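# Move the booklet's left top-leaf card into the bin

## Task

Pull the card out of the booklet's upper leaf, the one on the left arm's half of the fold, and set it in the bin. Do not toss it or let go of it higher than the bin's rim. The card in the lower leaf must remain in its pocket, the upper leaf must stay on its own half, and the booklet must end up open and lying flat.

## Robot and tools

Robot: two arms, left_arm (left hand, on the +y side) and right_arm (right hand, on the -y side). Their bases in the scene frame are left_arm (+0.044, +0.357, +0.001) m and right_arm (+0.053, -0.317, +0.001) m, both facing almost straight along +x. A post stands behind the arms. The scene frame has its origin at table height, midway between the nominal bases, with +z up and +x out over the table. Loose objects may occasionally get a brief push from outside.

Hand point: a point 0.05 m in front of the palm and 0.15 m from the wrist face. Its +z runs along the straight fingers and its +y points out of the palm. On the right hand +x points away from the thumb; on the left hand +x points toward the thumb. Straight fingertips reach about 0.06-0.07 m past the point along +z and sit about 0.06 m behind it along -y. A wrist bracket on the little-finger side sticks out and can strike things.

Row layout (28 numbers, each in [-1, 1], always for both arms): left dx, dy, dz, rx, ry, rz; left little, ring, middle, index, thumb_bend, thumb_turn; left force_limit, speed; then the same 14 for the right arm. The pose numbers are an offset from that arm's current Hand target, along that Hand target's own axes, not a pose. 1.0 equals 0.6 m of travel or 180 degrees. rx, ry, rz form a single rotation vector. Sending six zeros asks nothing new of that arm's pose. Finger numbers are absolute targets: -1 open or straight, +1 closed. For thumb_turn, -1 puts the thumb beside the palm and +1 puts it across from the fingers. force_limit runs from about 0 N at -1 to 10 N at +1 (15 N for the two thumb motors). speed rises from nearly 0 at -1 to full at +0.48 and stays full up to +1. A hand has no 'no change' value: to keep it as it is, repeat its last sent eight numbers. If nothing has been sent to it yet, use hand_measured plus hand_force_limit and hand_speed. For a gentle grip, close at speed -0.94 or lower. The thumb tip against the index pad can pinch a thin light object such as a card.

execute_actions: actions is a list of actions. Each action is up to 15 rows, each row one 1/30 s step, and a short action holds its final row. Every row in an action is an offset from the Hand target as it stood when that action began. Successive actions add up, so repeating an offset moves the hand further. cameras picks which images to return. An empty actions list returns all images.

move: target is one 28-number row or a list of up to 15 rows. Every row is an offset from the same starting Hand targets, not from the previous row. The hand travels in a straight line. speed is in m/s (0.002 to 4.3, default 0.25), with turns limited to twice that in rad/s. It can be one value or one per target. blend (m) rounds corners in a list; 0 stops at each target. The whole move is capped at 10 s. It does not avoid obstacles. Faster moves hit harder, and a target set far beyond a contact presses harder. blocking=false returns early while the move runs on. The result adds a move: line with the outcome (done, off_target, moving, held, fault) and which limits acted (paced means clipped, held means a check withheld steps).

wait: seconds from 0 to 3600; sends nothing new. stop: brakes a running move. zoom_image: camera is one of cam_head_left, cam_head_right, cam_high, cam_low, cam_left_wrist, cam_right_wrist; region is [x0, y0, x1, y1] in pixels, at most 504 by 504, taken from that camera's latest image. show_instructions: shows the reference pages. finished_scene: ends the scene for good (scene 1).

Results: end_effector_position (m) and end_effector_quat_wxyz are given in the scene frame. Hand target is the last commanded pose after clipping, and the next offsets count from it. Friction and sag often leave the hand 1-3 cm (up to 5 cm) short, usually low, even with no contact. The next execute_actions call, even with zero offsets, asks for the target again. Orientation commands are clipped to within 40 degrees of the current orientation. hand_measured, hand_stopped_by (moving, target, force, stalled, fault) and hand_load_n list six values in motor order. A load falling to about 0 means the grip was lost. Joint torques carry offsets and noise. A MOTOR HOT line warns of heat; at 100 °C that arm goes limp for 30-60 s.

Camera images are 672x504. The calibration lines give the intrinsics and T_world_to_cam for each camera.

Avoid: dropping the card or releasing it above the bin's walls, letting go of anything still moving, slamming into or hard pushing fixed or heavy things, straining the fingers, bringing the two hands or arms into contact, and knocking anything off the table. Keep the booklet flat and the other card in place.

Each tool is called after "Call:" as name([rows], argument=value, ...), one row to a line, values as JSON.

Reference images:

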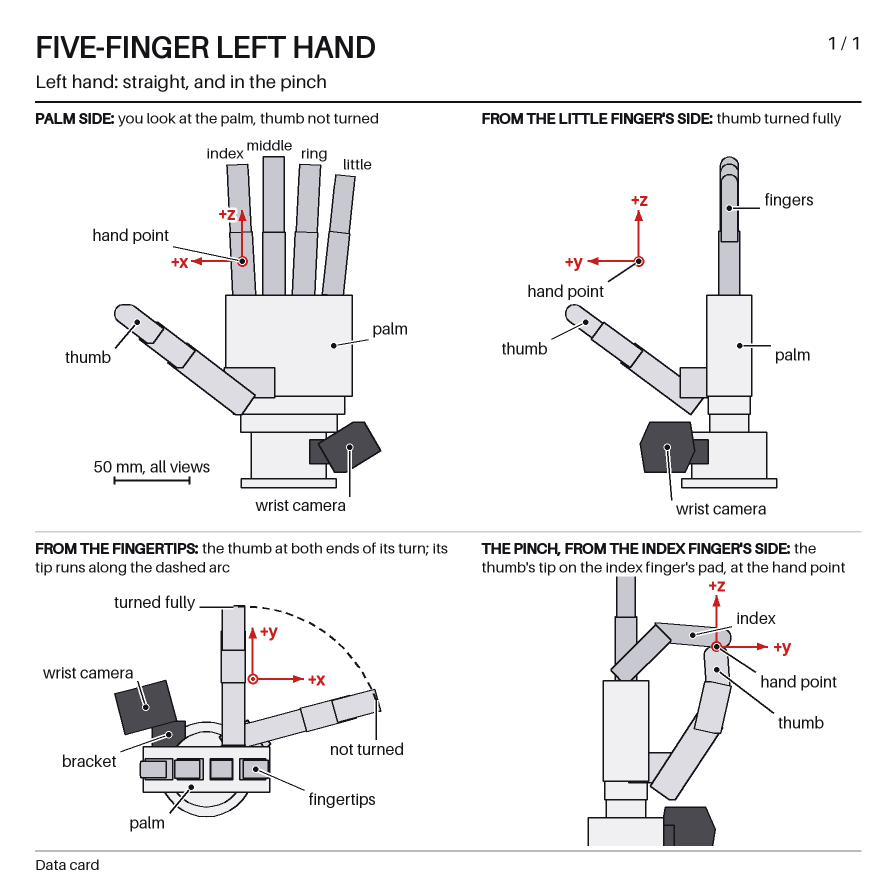

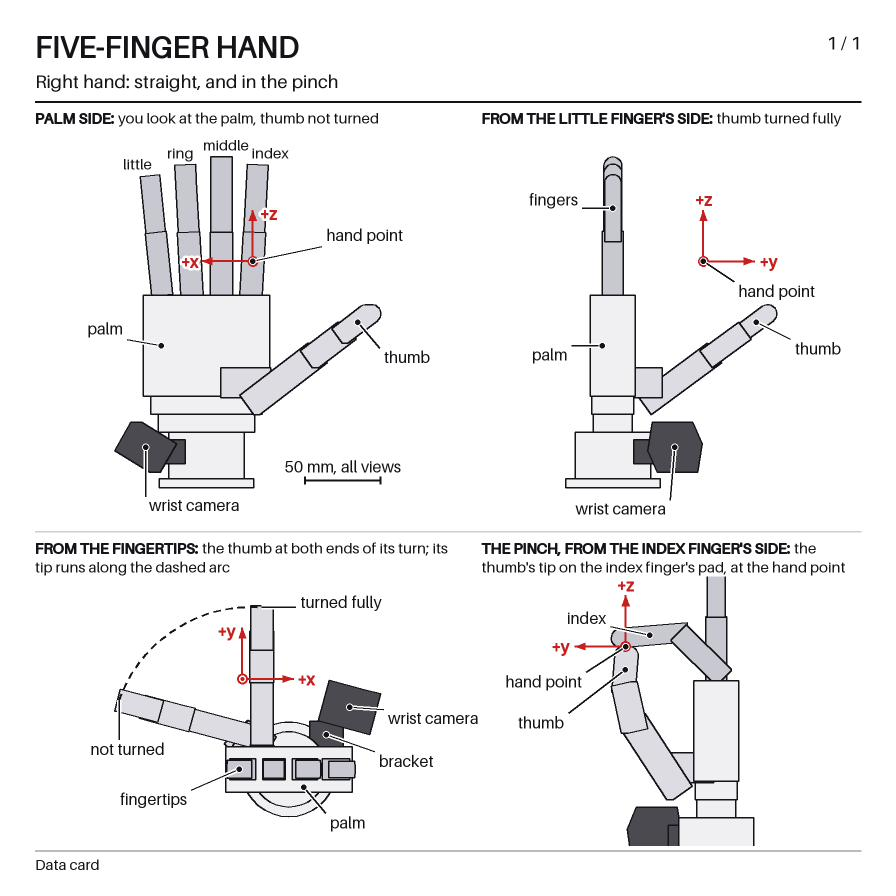

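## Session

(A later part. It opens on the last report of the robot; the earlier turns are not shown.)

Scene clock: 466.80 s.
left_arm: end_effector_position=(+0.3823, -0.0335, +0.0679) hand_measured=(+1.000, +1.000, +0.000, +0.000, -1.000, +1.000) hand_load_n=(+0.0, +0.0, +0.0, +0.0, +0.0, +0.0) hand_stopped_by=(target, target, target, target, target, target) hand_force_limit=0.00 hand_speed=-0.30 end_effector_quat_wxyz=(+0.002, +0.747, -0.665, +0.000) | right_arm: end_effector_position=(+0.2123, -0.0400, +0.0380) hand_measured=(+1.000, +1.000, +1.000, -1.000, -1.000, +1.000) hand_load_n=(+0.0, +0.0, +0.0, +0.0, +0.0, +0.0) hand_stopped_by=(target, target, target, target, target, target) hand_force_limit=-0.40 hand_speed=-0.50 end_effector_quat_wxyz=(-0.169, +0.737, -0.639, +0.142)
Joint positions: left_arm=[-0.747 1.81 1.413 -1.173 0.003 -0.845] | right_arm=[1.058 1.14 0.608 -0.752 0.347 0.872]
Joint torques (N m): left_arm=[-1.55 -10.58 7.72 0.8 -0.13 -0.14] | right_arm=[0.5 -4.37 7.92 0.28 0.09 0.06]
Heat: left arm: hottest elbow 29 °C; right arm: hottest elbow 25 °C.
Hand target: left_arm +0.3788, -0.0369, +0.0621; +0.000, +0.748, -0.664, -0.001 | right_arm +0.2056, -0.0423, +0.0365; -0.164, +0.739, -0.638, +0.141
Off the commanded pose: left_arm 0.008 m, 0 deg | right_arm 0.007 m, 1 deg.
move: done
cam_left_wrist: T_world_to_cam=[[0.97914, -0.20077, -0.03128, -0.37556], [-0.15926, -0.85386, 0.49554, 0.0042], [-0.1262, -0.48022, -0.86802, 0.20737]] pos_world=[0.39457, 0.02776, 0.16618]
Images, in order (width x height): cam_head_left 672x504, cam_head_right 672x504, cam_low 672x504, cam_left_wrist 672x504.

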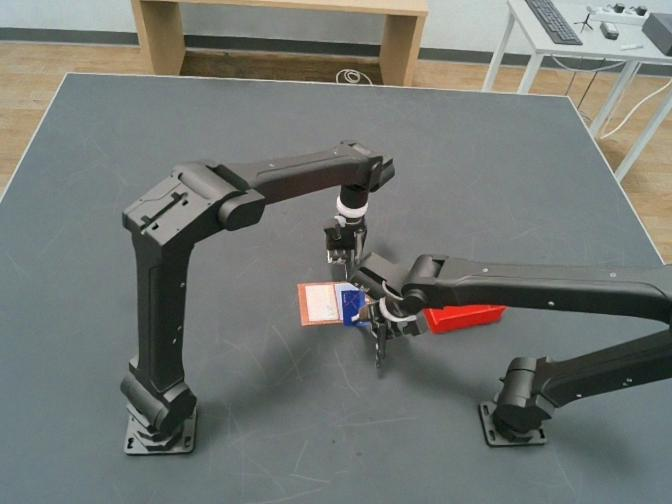

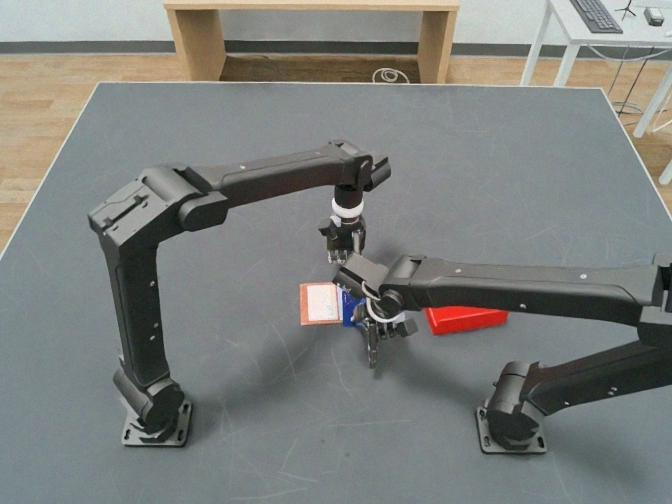

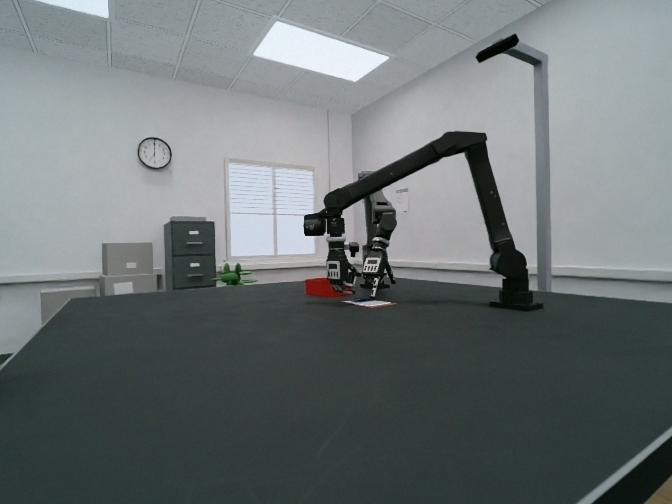

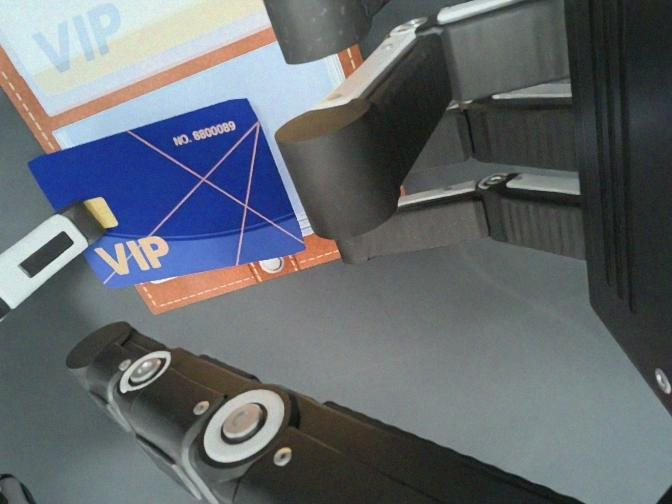

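Call:
move(target=[0,0,0.03,0,0,0,1,1,0,0,-1,1,0,-0.3, 0,0,0,0,0,0,1,1,1,-1,-1,1,-0.4,-0.5], speed=0.04, cameras=["cam_left_wrist","cam_head_left","cam_head_right","cam_low"])

Scene clock: 478.97 s.
left_arm: end_effector_position=(+0.3841, -0.0351, +0.0599) hand_measured=(+1.000, +1.000, +0.000, +0.000, -1.000, +1.000) hand_load_n=(+0.0, +0.0, +0.0, +0.0, +0.0, +0.0) hand_stopped_by=(target, target, target, target, target, target) hand_force_limit=0.00 hand_speed=-0.30 end_effector_quat_wxyz=(+0.001, +0.747, -0.665, +0.010) | right_arm: end_effector_position=(+0.2123, -0.0400, +0.0380) hand_measured=(+1.000, +1.000, +1.000, -1.000, -1.000, +1.000) hand_load_n=(+0.0, +0.0, +0.0, +0.0, +0.0, +0.0) hand_stopped_by=(target, target, target, target, target, target) hand_force_limit=-0.40 hand_speed=-0.50 end_effector_quat_wxyz=(-0.169, +0.737, -0.639, +0.142)
Joint positions: left_arm=[-0.747 1.81 1.391 -1.131 0.003 -0.845] | right_arm=[1.058 1.14 0.608 -0.752 0.347 0.872]
Joint torques (N m): left_arm=[-1.38 -9.47 7.43 0.79 -0.12 -0.14] | right_arm=[0.56 -4.48 7.99 0.23 0.09 0.09]
Heat: left arm: hottest elbow 28 °C; right arm: hottest elbow 25 °C.
Hand target: left_arm +0.3788, -0.0369, +0.0440; +0.000, +0.748, -0.664, -0.001 | right_arm +0.2056, -0.0423, +0.0365; -0.164, +0.739, -0.638, +0.141
Off the commanded pose: left_arm 0.017 m, 1 deg | right_arm 0.007 m, 1 deg.
move: off_target (left_arm)
cam_left_wrist: T_world_to_cam=[[0.97949, -0.20108, -0.01325, -0.37916], [-0.16708, -0.84714, 0.50441, 0.00983], [-0.11265, -0.49185, -0.86336, 0.19409]] pos_world=[0.39488, 0.02755, 0.15759]
Images, in order (width x height): cam_head_left 672x504, cam_head_right 672x504, cam_low 672x504, cam_left_wrist 672x504.

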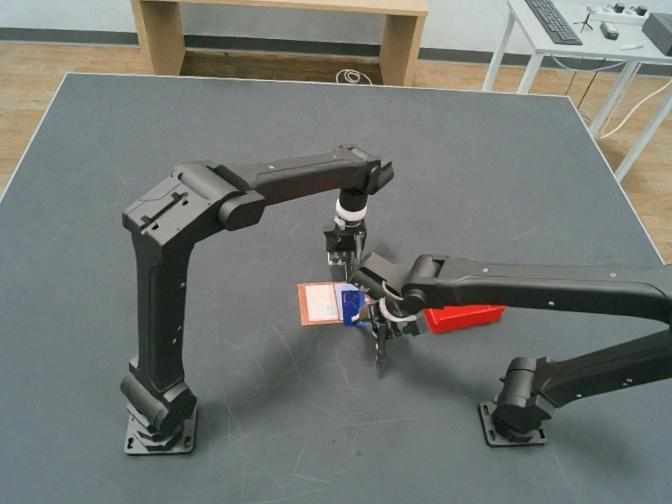

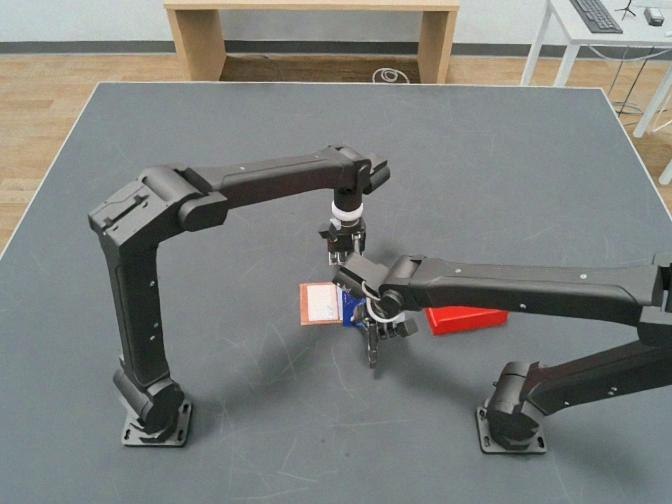

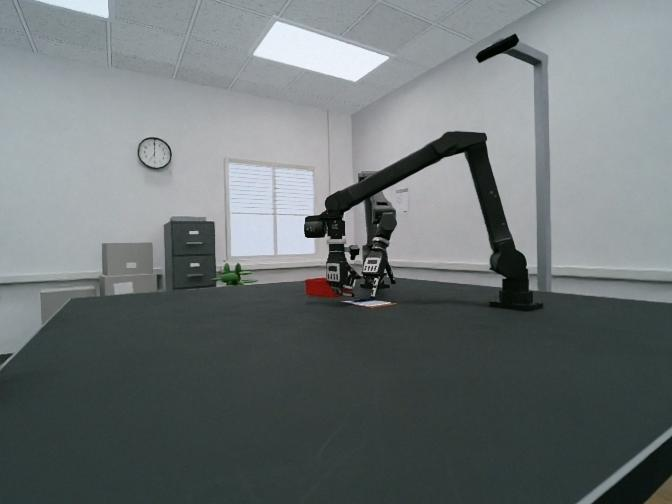

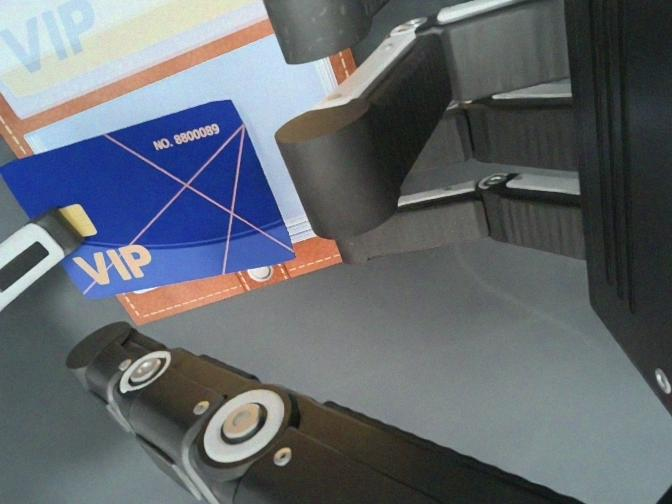

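Call:
zoom_image(camera="cam_left_wrist", region=[180, 80, 460, 340])

Call:
zoom_image(camera="cam_low", region=[290, 200, 450, 320])

Call:
zoom_image(camera="cam_head_left", region=[280, 220, 450, 350])

Scaled by 1.800 from the camera's image (finer frame: 960x720).

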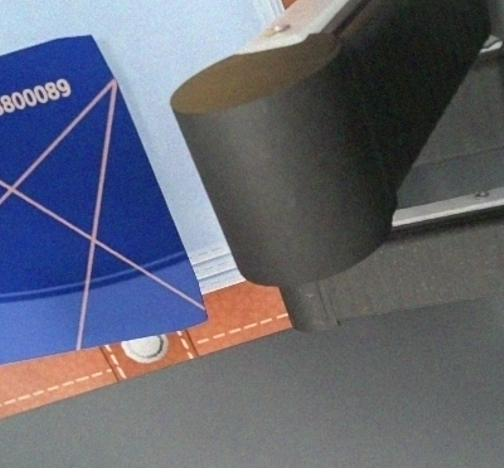

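Scaled by 3.150 from the camera's image (finer frame: 960x720).

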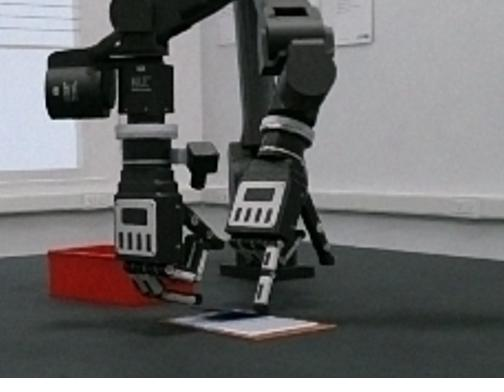

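Scaled by 2.965 from the camera's image (finer frame: 960x720).

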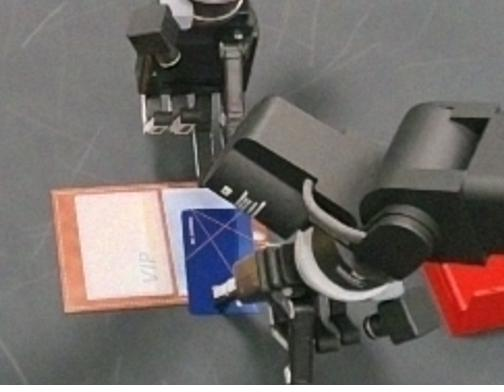

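Call:
move(target=[0,0,0.018,0,0,0,1,1,0,0,-1,1,0,-0.3, 0,0,0,0,0,0,1,1,1,-1,-1,1,-0.4,-0.5], speed=0.04, cameras=["cam_left_wrist","cam_low"])

Call:
zoom_image(camera="cam_low", region=[310, 240, 430, 320])

Call:
zoom_image(camera="cam_left_wrist", region=[180, 80, 460, 340])

Scene clock: 493.07 s.
left_arm: end_effector_position=(+0.3837, -0.0347, +0.0470) hand_measured=(+1.000, +1.000, +0.000, +0.000, -1.000, +1.000) hand_load_n=(+0.0, +0.0, +0.0, +0.0, +0.0, +0.0) hand_stopped_by=(target, target, target, target, target, target) hand_force_limit=0.00 hand_speed=-0.30 end_effector_quat_wxyz=(+0.001, +0.747, -0.665, +0.008) | right_arm: end_effector_position=(+0.2123, -0.0400, +0.0380) hand_measured=(+1.000, +1.000, +1.000, -1.000, -1.000, +1.000) hand_load_n=(+0.0, +0.0, +0.0, +0.5, +0.0, +0.0) hand_stopped_by=(target, target, target, target, target, target) hand_force_limit=-0.40 hand_speed=-0.50 end_effector_quat_wxyz=(-0.169, +0.737, -0.639, +0.142)
Joint positions: left_arm=[-0.747 1.826 1.377 -1.105 0.003 -0.845] | right_arm=[1.058 1.14 0.608 -0.752 0.347 0.872]
Joint torques (N m): left_arm=[-1.44 -9.7 7.43 0.8 -0.13 -0.15] | right_arm=[0.44 -4.48 7.92 0.24 0.1 0.1]
Heat: left arm: hottest elbow 27 °C; right arm: hottest elbow 25 °C.
Hand target: left_arm +0.3788, -0.0369, +0.0332; +0.000, +0.748, -0.664, -0.001 | right_arm +0.2056, -0.0423, +0.0365; -0.164, +0.739, -0.638, +0.141
Off the commanded pose: left_arm 0.015 m, 1 deg | right_arm 0.007 m, 1 deg.
move: off_target (left_arm)
cam_left_wrist: T_world_to_cam=[[0.97944, -0.20101, -0.0169, -0.37868], [-0.16548, -0.84854, 0.50259, 0.01594], [-0.11537, -0.48946, -0.86436, 0.18418]] pos_world=[0.39478, 0.02755, 0.14479]
Images, in order (width x height): cam_low 672x504, cam_left_wrist 672x504.

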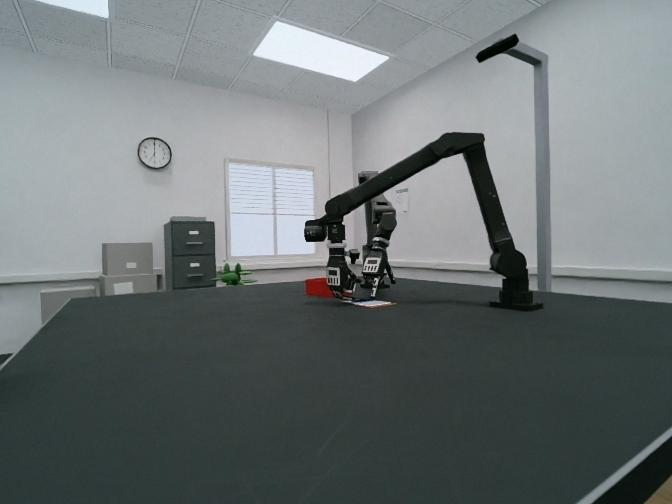

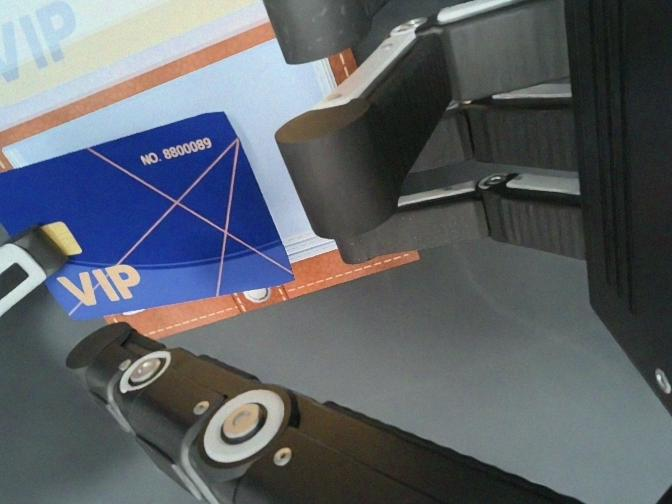

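Scaled by 4.200 from the camera's image (finer frame: 960x720).

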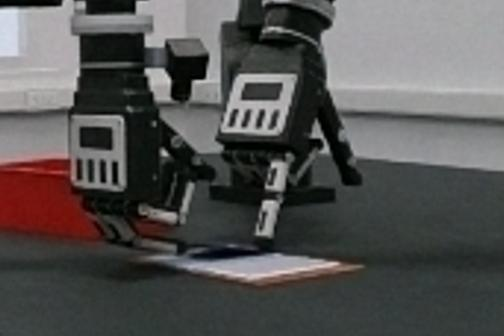

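Scaled by 1.800 from the camera's image (finer frame: 960x720).

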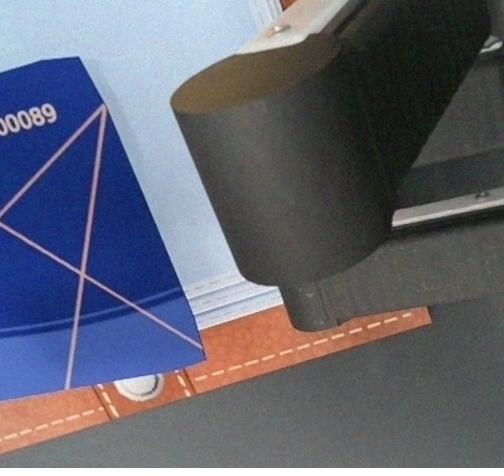

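Call:
move(target=[-0.0066,-0.0008,0.01,0,0,0,1,1,0,0,-1,1,0,-0.3, 0,0,0,0,0,0,1,1,1,-1,-1,1,-0.4,-0.5], speed=0.04, cameras=["cam_left_wrist","cam_low"])

Call:
zoom_image(camera="cam_left_wrist", region=[180, 80, 460, 340])

Call:
zoom_image(camera="cam_low", region=[310, 260, 410, 320])

Scene clock: 503.50 s.
left_arm: end_effector_position=(+0.3820, -0.0332, +0.0416) hand_measured=(+1.000, +1.000, +0.000, +0.000, -1.000, +1.000) hand_load_n=(+0.0, +0.0, +0.0, +0.0, +0.0, +0.0) hand_stopped_by=(target, target, target, target, target, target) hand_force_limit=0.00 hand_speed=-0.30 end_effector_quat_wxyz=(+0.001, +0.747, -0.665, +0.009) | right_arm: end_effector_position=(+0.2123, -0.0400, +0.0380) hand_measured=(+1.000, +1.000, +1.000, -1.000, -1.000, +1.000) hand_load_n=(-0.5, +0.0, +0.0, +0.0, +0.0, +0.0) hand_stopped_by=(target, target, target, target, target, target) hand_force_limit=-0.40 hand_speed=-0.50 end_effector_quat_wxyz=(-0.169, +0.737, -0.639, +0.142)
Joint positions: left_arm=[-0.747 1.826 1.361 -1.088 0.003 -0.845] | right_arm=[1.058 1.14 0.608 -0.752 0.347 0.872]
Joint torques (N m): left_arm=[-1.03 -9.41 7.35 0.91 -0.1 -0.09] | right_arm=[0.38 -4.31 7.91 0.24 0.1 0.09]
Heat: left arm: hottest elbow 26 °C; right arm: hottest elbow 25 °C.
Hand target: left_arm +0.3788, -0.0329, +0.0273; +0.000, +0.748, -0.664, -0.001 | right_arm +0.2056, -0.0423, +0.0365; -0.164, +0.739, -0.638, +0.141
Off the commanded pose: left_arm 0.015 m, 1 deg | right_arm 0.007 m, 1 deg.
move: off_target (left_arm)
cam_left_wrist: T_world_to_cam=[[0.97947, -0.20098, -0.01588, -0.37684], [-0.16588, -0.84819, 0.50305, 0.0198], [-0.11457, -0.49009, -0.86411, 0.17976]] pos_world=[0.39298, 0.02915, 0.13939]
Images, in order (width x height): cam_low 672x504, cam_left_wrist 672x504.

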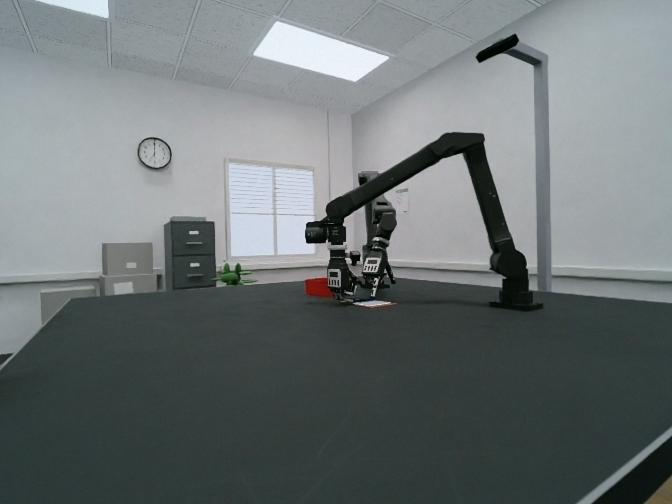

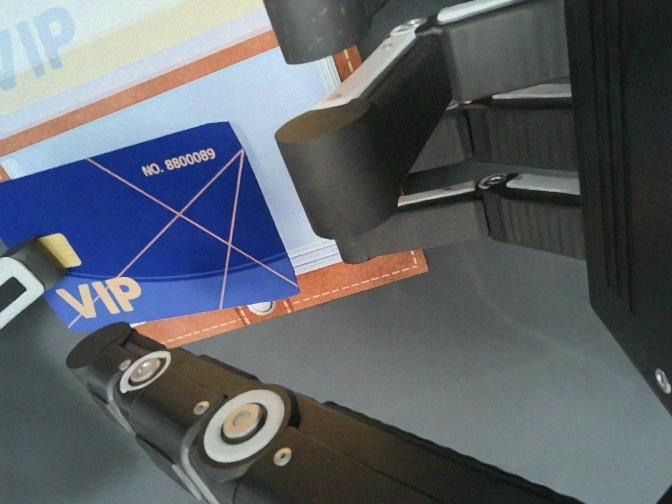

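Scaled by 1.800 from the camera's image (finer frame: 960x720).

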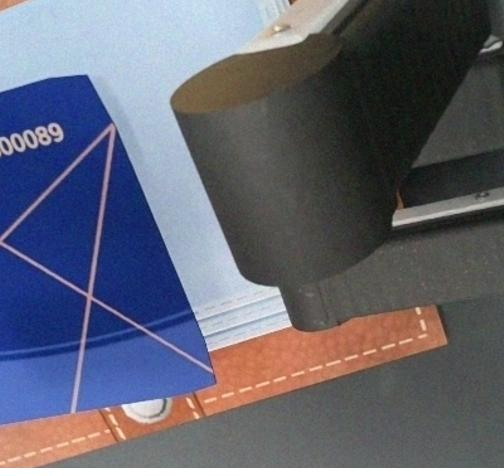

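Scaled by 5.040 from the camera's image (finer frame: 960x720).

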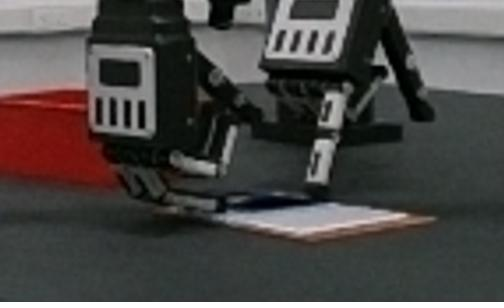

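Call:
move(target=[-0.003,0.025,0,0,0,0,1,1,0,0,-1,1,0,-0.3, 0,0,0,0,0,0,1,1,1,-1,-1,1,-0.4,-0.5], speed=0.03, cameras=["cam_left_wrist","cam_low","cam_head_left"])

Call:
zoom_image(camera="cam_left_wrist", region=[180, 80, 460, 340])

Call:
zoom_image(camera="cam_low", region=[310, 260, 410, 320])

Call:
zoom_image(camera="cam_head_left", region=[280, 220, 450, 350])

Scene clock: 512.57 s.
left_arm: end_effector_position=(+0.3762, -0.0321, +0.0380) hand_measured=(+1.000, +1.000, +0.000, +0.000, -1.000, +1.000) hand_load_n=(+0.0, +0.0, -2.0, +0.0, +0.0, +0.0) hand_stopped_by=(target, target, target, target, target, target) hand_force_limit=0.00 hand_speed=-0.30 end_effector_quat_wxyz=(+0.000, +0.749, -0.662, +0.009) | right_arm: end_effector_position=(+0.2123, -0.0400, +0.0380) hand_measured=(+1.000, +1.000, +1.000, -1.000, -1.000, +1.000) hand_load_n=(+0.0, +0.0, +0.0, +0.0, +0.0, +0.0) hand_stopped_by=(target, target, target, target, target, target) hand_force_limit=-0.40 hand_speed=-0.50 end_effector_quat_wxyz=(-0.169, +0.737, -0.639, +0.142)
Joint positions: left_arm=[-0.754 1.816 1.337 -1.072 -0.001 -0.857] | right_arm=[1.058 1.14 0.608 -0.752 0.347 0.872]
Joint torques (N m): left_arm=[-1.73 -10.34 6.16 0.66 0.03 -0.15] | right_arm=[0.32 -4.42 7.91 0.25 0.09 0.08]
Heat: left arm: hottest elbow 26 °C; right arm: hottest elbow 25 °C.
Hand target: left_arm +0.3636, -0.0329, +0.0272; +0.000, +0.748, -0.664, -0.001 | right_arm +0.2056, -0.0423, +0.0365; -0.164, +0.739, -0.638, +0.141
Off the commanded pose: left_arm 0.016 m, 1 deg | right_arm 0.007 m, 1 deg.
move: off_target (left_arm)
cam_left_wrist: T_world_to_cam=[[0.98065, -0.19536, -0.01298, -0.37133], [-0.16265, -0.8498, 0.50138, 0.02044], [-0.10898, -0.48956, -0.86513, 0.1745]] pos_world=[0.38649, 0.03026, 0.13589]
Images, in order (width x height): cam_head_left 672x504, cam_low 672x504, cam_left_wrist 672x504.

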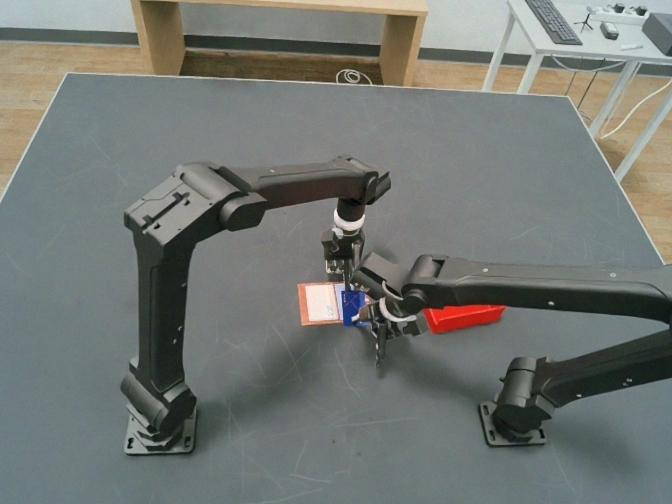

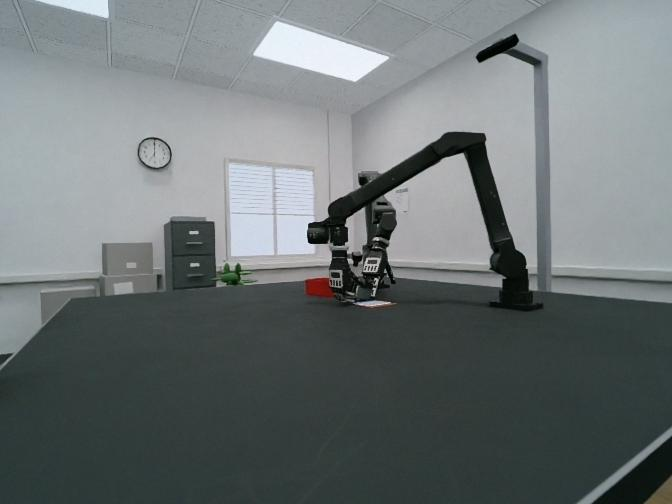

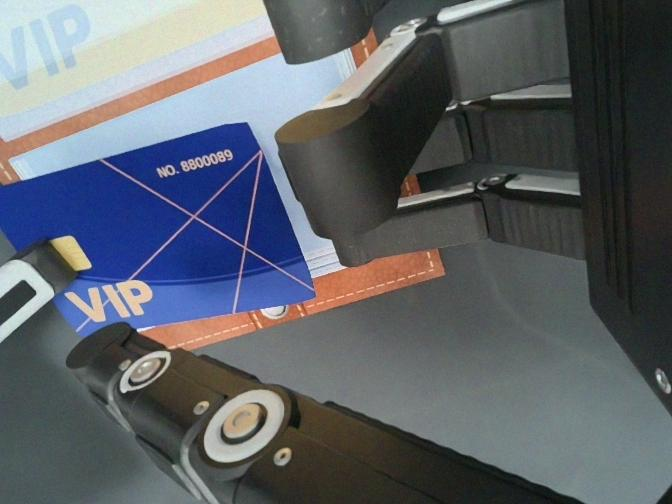

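Scaled by 1.800 from the camera's image (finer frame: 960x720).

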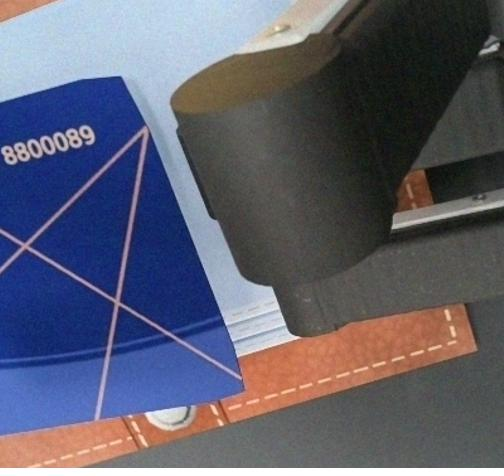

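Scaled by 5.040 from the camera's image (finer frame: 960x720).

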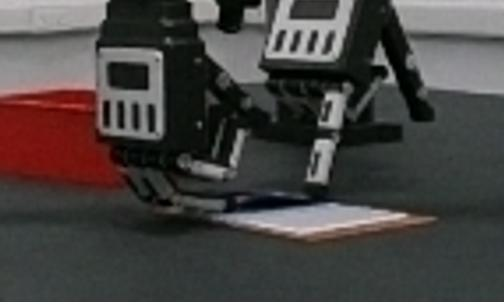

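Scaled by 2.965 from the camera's image (finer frame: 960x720).

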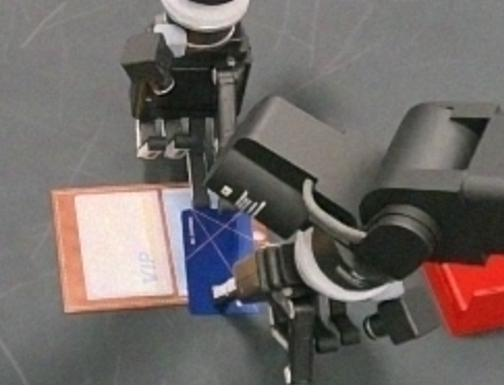

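Call:
move(target=[-0.003,0.02,-0.004,0,0,0,1,1,0,0,-1,1,0,-0.3, 0,0,0,0,0,0,1,1,1,-1,-1,1,-0.4,-0.5], speed=0.03, cameras=["cam_left_wrist","cam_low","cam_head_left"])

Call:
zoom_image(camera="cam_left_wrist", region=[180, 80, 460, 340])

Call:
zoom_image(camera="cam_head_left", region=[290, 260, 390, 340])

Scene clock: 518.10 s.
left_arm: end_effector_position=(+0.3625, -0.0322, +0.0380) hand_measured=(+1.000, +1.000, +0.000, +0.000, -1.000, +1.000) hand_load_n=(+0.0, +0.0, -1.5, +0.0, +0.0, +0.0) hand_stopped_by=(target, target, target, target, target, target) hand_force_limit=0.00 hand_speed=-0.30 end_effector_quat_wxyz=(+0.000, +0.749, -0.663, +0.007) | right_arm: end_effector_position=(+0.2123, -0.0400, +0.0380) hand_measured=(+1.000, +1.000, +1.000, -1.000, -1.000, +1.000) hand_load_n=(+0.0, +0.0, +0.0, +0.5, +0.0, +0.0) hand_stopped_by=(target, target, target, target, target, target) hand_force_limit=-0.40 hand_speed=-0.50 end_effector_quat_wxyz=(-0.169, +0.737, -0.639, +0.142)
Joint positions: left_arm=[-0.773 1.797 1.308 -1.068 -0.001 -0.874] | right_arm=[1.058 1.14 0.608 -0.752 0.347 0.872]
Joint torques (N m): left_arm=[-1.85 -10.11 6.3 0.73 0.02 -0.16] | right_arm=[0.26 -4.25 7.94 0.27 0.1 0.08]
Heat: left arm: hottest shoulder 25 °C; right arm: hottest elbow 25 °C.
Hand target: left_arm +0.3516, -0.0325, +0.0296; +0.000, +0.748, -0.664, -0.001 | right_arm +0.2056, -0.0423, +0.0365; -0.164, +0.739, -0.638, +0.141
Off the commanded pose: left_arm 0.014 m, 1 deg | right_arm 0.007 m, 1 deg.
move: off_target (left_arm)
cam_left_wrist: T_world_to_cam=[[0.98031, -0.19673, -0.01677, -0.3577], [-0.16227, -0.85115, 0.49921, 0.01795], [-0.11249, -0.48666, -0.86632, 0.17436]] pos_world=[0.37318, 0.02976, 0.13609]
Images, in order (width x height): cam_head_left 672x504, cam_low 672x504, cam_left_wrist 672x504.

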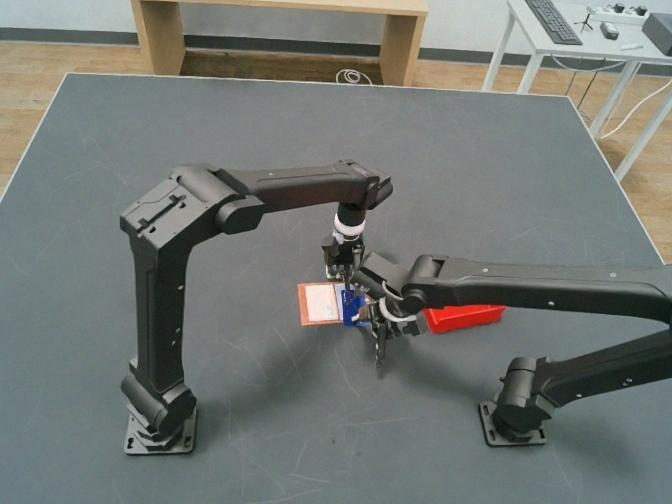

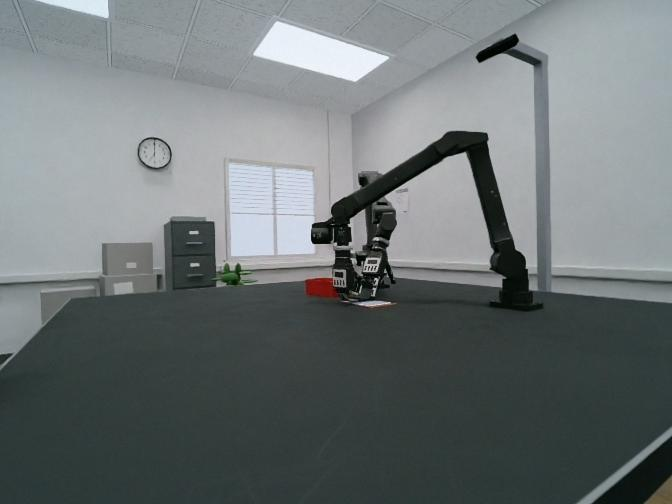

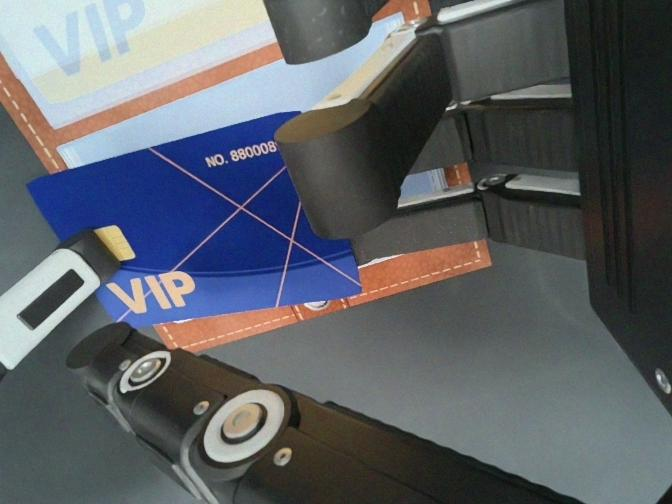

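Scaled by 1.800 from the camera's image (finer frame: 960x720).

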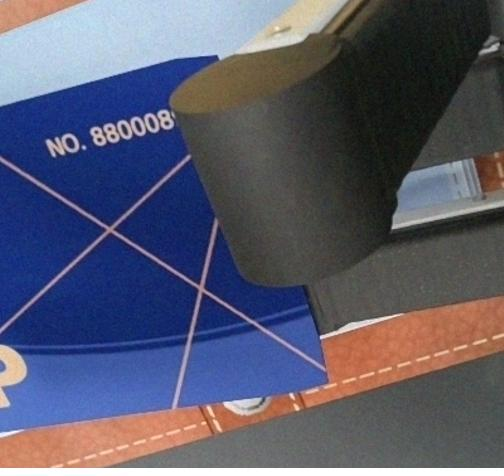

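Scaled by 5.040 from the camera's image (finer frame: 960x720).

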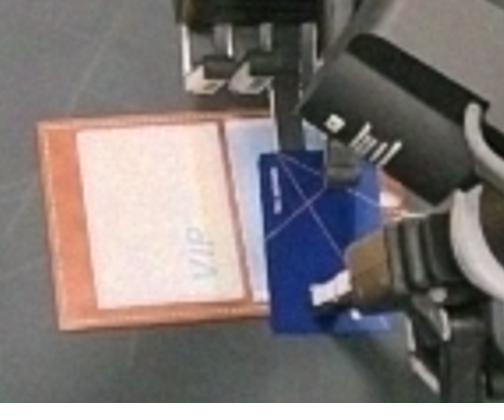

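Call:
move(target=[-0.002,0.017,-0.003,0,0,0,1,1,0,0,-1,1,0,-0.3, 0,0,0,0,0,0,1,1,1,-1,-1,1,-0.4,-0.5], speed=0.03, cameras=["cam_left_wrist","cam_low","cam_head_left"])

Call:
zoom_image(camera="cam_left_wrist", region=[180, 80, 460, 340])

Call:
zoom_image(camera="cam_head_left", region=[290, 260, 390, 340])

Call:
zoom_image(camera="cam_low", region=[310, 260, 410, 320])

Scene clock: 524.43 s.
left_arm: end_effector_position=(+0.3517, -0.0320, +0.0380) hand_measured=(+1.000, +1.000, +0.000, +0.000, -1.000, +1.000) hand_load_n=(+0.0, +0.0, -1.0, +0.0, +0.0, +0.0) hand_stopped_by=(target, target, target, target, target, target) hand_force_limit=0.00 hand_speed=-0.30 end_effector_quat_wxyz=(+0.000, +0.749, -0.663, +0.006) | right_arm: end_effector_position=(+0.2123, -0.0400, +0.0380) hand_measured=(+1.000, +1.000, +1.000, -1.000, -1.000, +1.000) hand_load_n=(+0.0, +0.0, +0.0, +0.0, +0.0, +0.0) hand_stopped_by=(target, target, target, target, target, target) hand_force_limit=-0.40 hand_speed=-0.50 end_effector_quat_wxyz=(-0.169, +0.737, -0.639, +0.142)
Joint positions: left_arm=[-0.787 1.78 1.284 -1.064 -0.001 -0.888] | right_arm=[1.058 1.14 0.608 -0.752 0.347 0.872]
Joint torques (N m): left_arm=[-1.73 -9.93 6.38 0.73 0.05 -0.13] | right_arm=[0.38 -4.25 7.91 0.2 0.09 0.07]
Heat: left arm: hottest shoulder 25 °C; right arm: hottest elbow 25 °C.
Hand target: left_arm +0.3413, -0.0325, +0.0314; +0.000, +0.748, -0.664, -0.001 | right_arm +0.2056, -0.0423, +0.0365; -0.164, +0.739, -0.638, +0.141
Off the commanded pose: left_arm 0.012 m, 1 deg | right_arm 0.007 m, 1 deg.
move: off_target (left_arm)
cam_left_wrist: T_world_to_cam=[[0.98027, -0.19671, -0.01953, -0.34701], [-0.16108, -0.85213, 0.49793, 0.01597], [-0.11459, -0.48495, -0.867, 0.17407]] pos_world=[0.36268, 0.02976, 0.13619]
Images, in order (width x height): cam_head_left 672x504, cam_low 672x504, cam_left_wrist 672x504.

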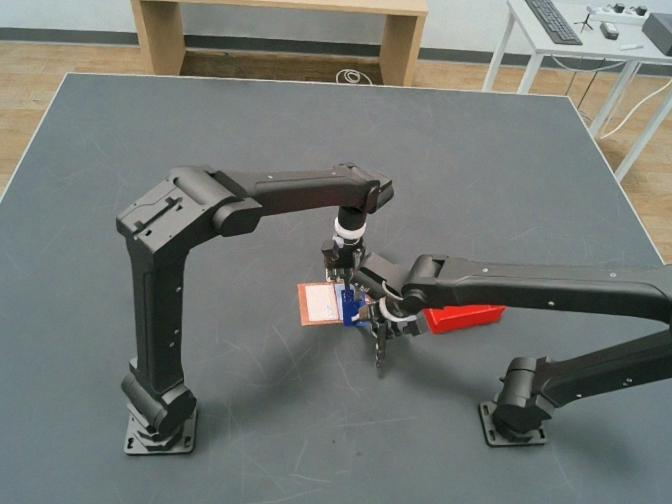

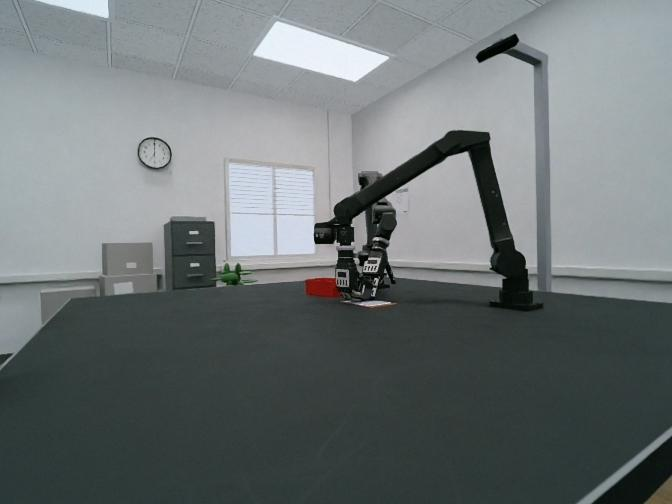

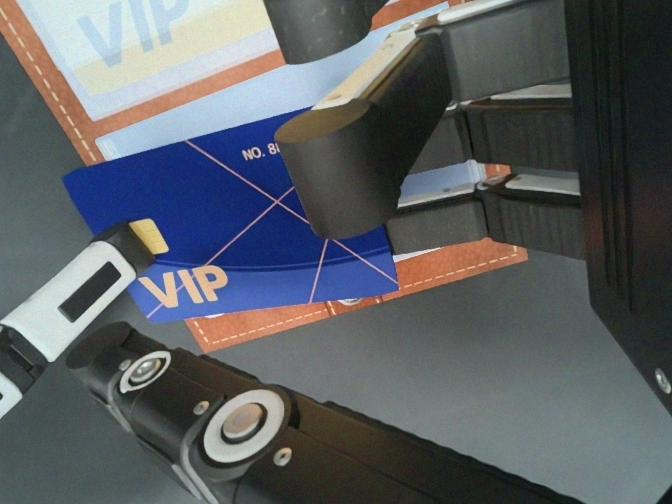

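Scaled by 1.800 from the camera's image (finer frame: 960x720).

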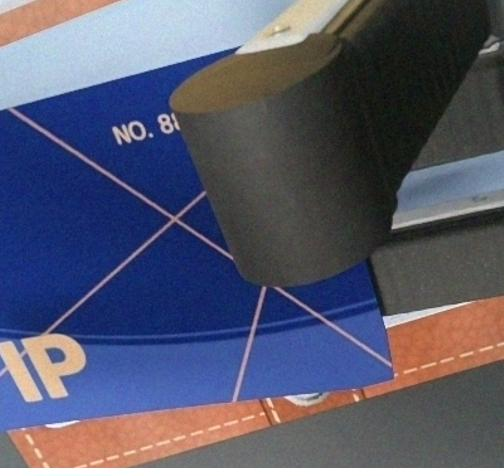

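Scaled by 5.040 from the camera's image (finer frame: 960x720).

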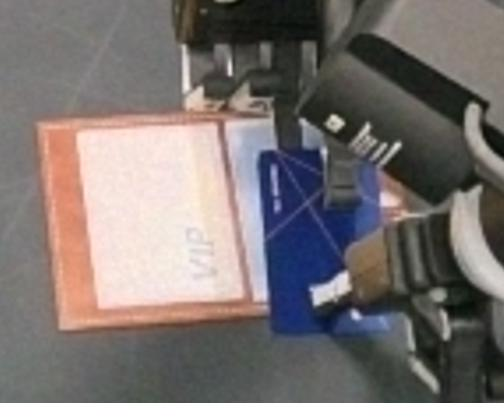

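Scaled by 5.040 from the camera's image (finer frame: 960x720).

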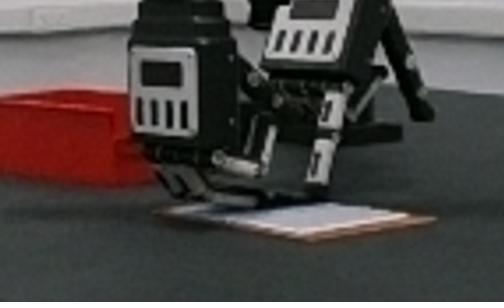

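Call:
move(target=[0,0,0,0,0,0,1,1,0,0,-0.1,1,-0.6,-0.7, 0,0,0,0,0,0,1,1,1,-1,-1,1,-0.4,-0.5], speed=0.03, cameras=["cam_left_wrist","cam_low","cam_head_left"])

Call:
zoom_image(camera="cam_left_wrist", region=[180, 80, 460, 340])

Call:
zoom_image(camera="cam_low", region=[310, 260, 410, 320])

Scene clock: 539.00 s.
left_arm: end_effector_position=(+0.3518, -0.0320, +0.0380) hand_measured=(+1.000, +1.000, +0.000, +0.000, -0.100, +1.000) hand_load_n=(+0.0, +0.0, -1.0, +0.0, +0.0, +0.0) hand_stopped_by=(target, target, target, target, target, target) hand_force_limit=-0.60 hand_speed=-0.70 end_effector_quat_wxyz=(+0.000, +0.749, -0.663, +0.006) | right_arm: end_effector_position=(+0.2123, -0.0400, +0.0380) hand_measured=(+1.000, +1.000, +1.000, -1.000, -1.000, +1.000) hand_load_n=(+0.0, +0.0, +0.0, +0.0, +0.0, +0.0) hand_stopped_by=(target, target, target, target, target, target) hand_force_limit=-0.40 hand_speed=-0.50 end_effector_quat_wxyz=(-0.169, +0.737, -0.639, +0.142)
Joint positions: left_arm=[-0.787 1.78 1.284 -1.064 -0.001 -0.889] | right_arm=[1.058 1.14 0.608 -0.752 0.347 0.872]
Joint torques (N m): left_arm=[-2.08 -10.64 6.35 0.61 0.02 -0.14] | right_arm=[0.15 -4.37 7.97 0.2 0.1 0.07]
Heat: left arm: hottest shoulder 24 °C; right arm: hottest elbow 25 °C.
Hand target: left_arm +0.3413, -0.0325, +0.0314; +0.000, +0.748, -0.664, -0.001 | right_arm +0.2056, -0.0423, +0.0365; -0.164, +0.739, -0.638, +0.141
Off the commanded pose: left_arm 0.012 m, 1 deg | right_arm 0.007 m, 1 deg.
move: done
cam_left_wrist: T_world_to_cam=[[0.98034, -0.19637, -0.01951, -0.34705], [-0.16079, -0.8522, 0.49789, 0.01587], [-0.1144, -0.48496, -0.86702, 0.174]] pos_world=[0.36268, 0.02976, 0.13619]
Images, in order (width x height): cam_head_left 672x504, cam_low 672x504, cam_left_wrist 672x504.

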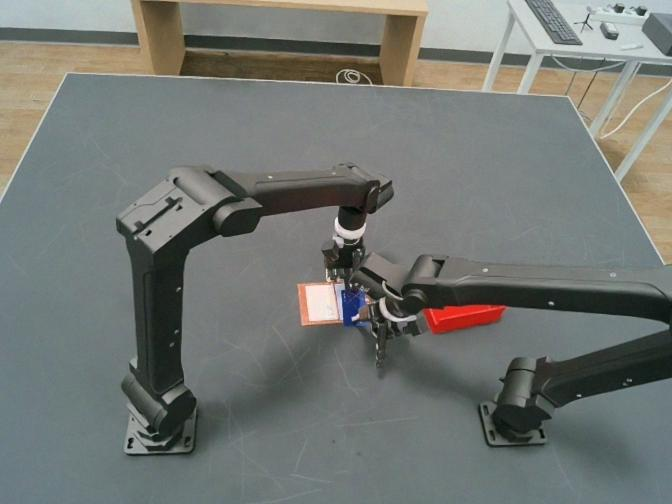

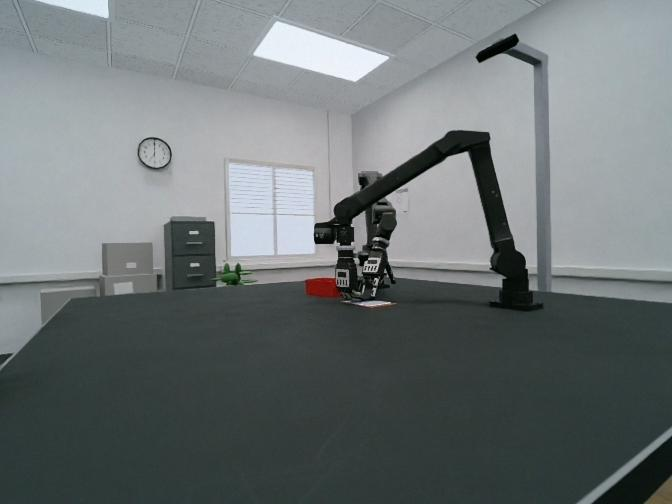

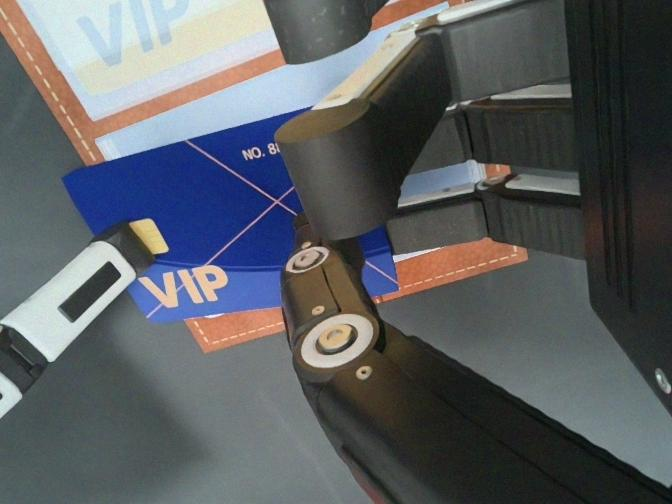

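Scaled by 1.800 from the camera's image (finer frame: 960x720).

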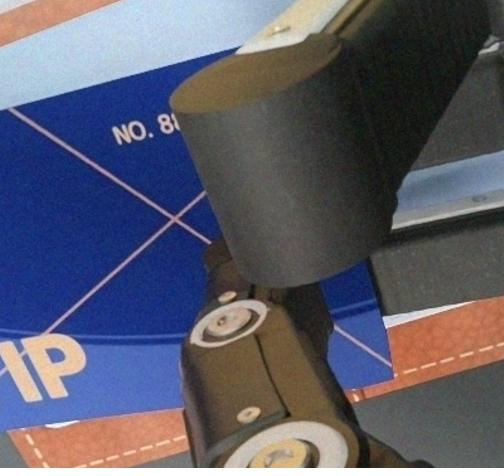

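Scaled by 5.040 from the camera's image (finer frame: 960x720).

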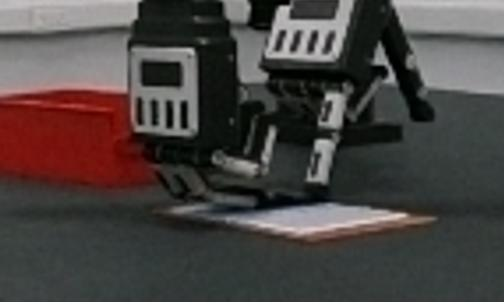

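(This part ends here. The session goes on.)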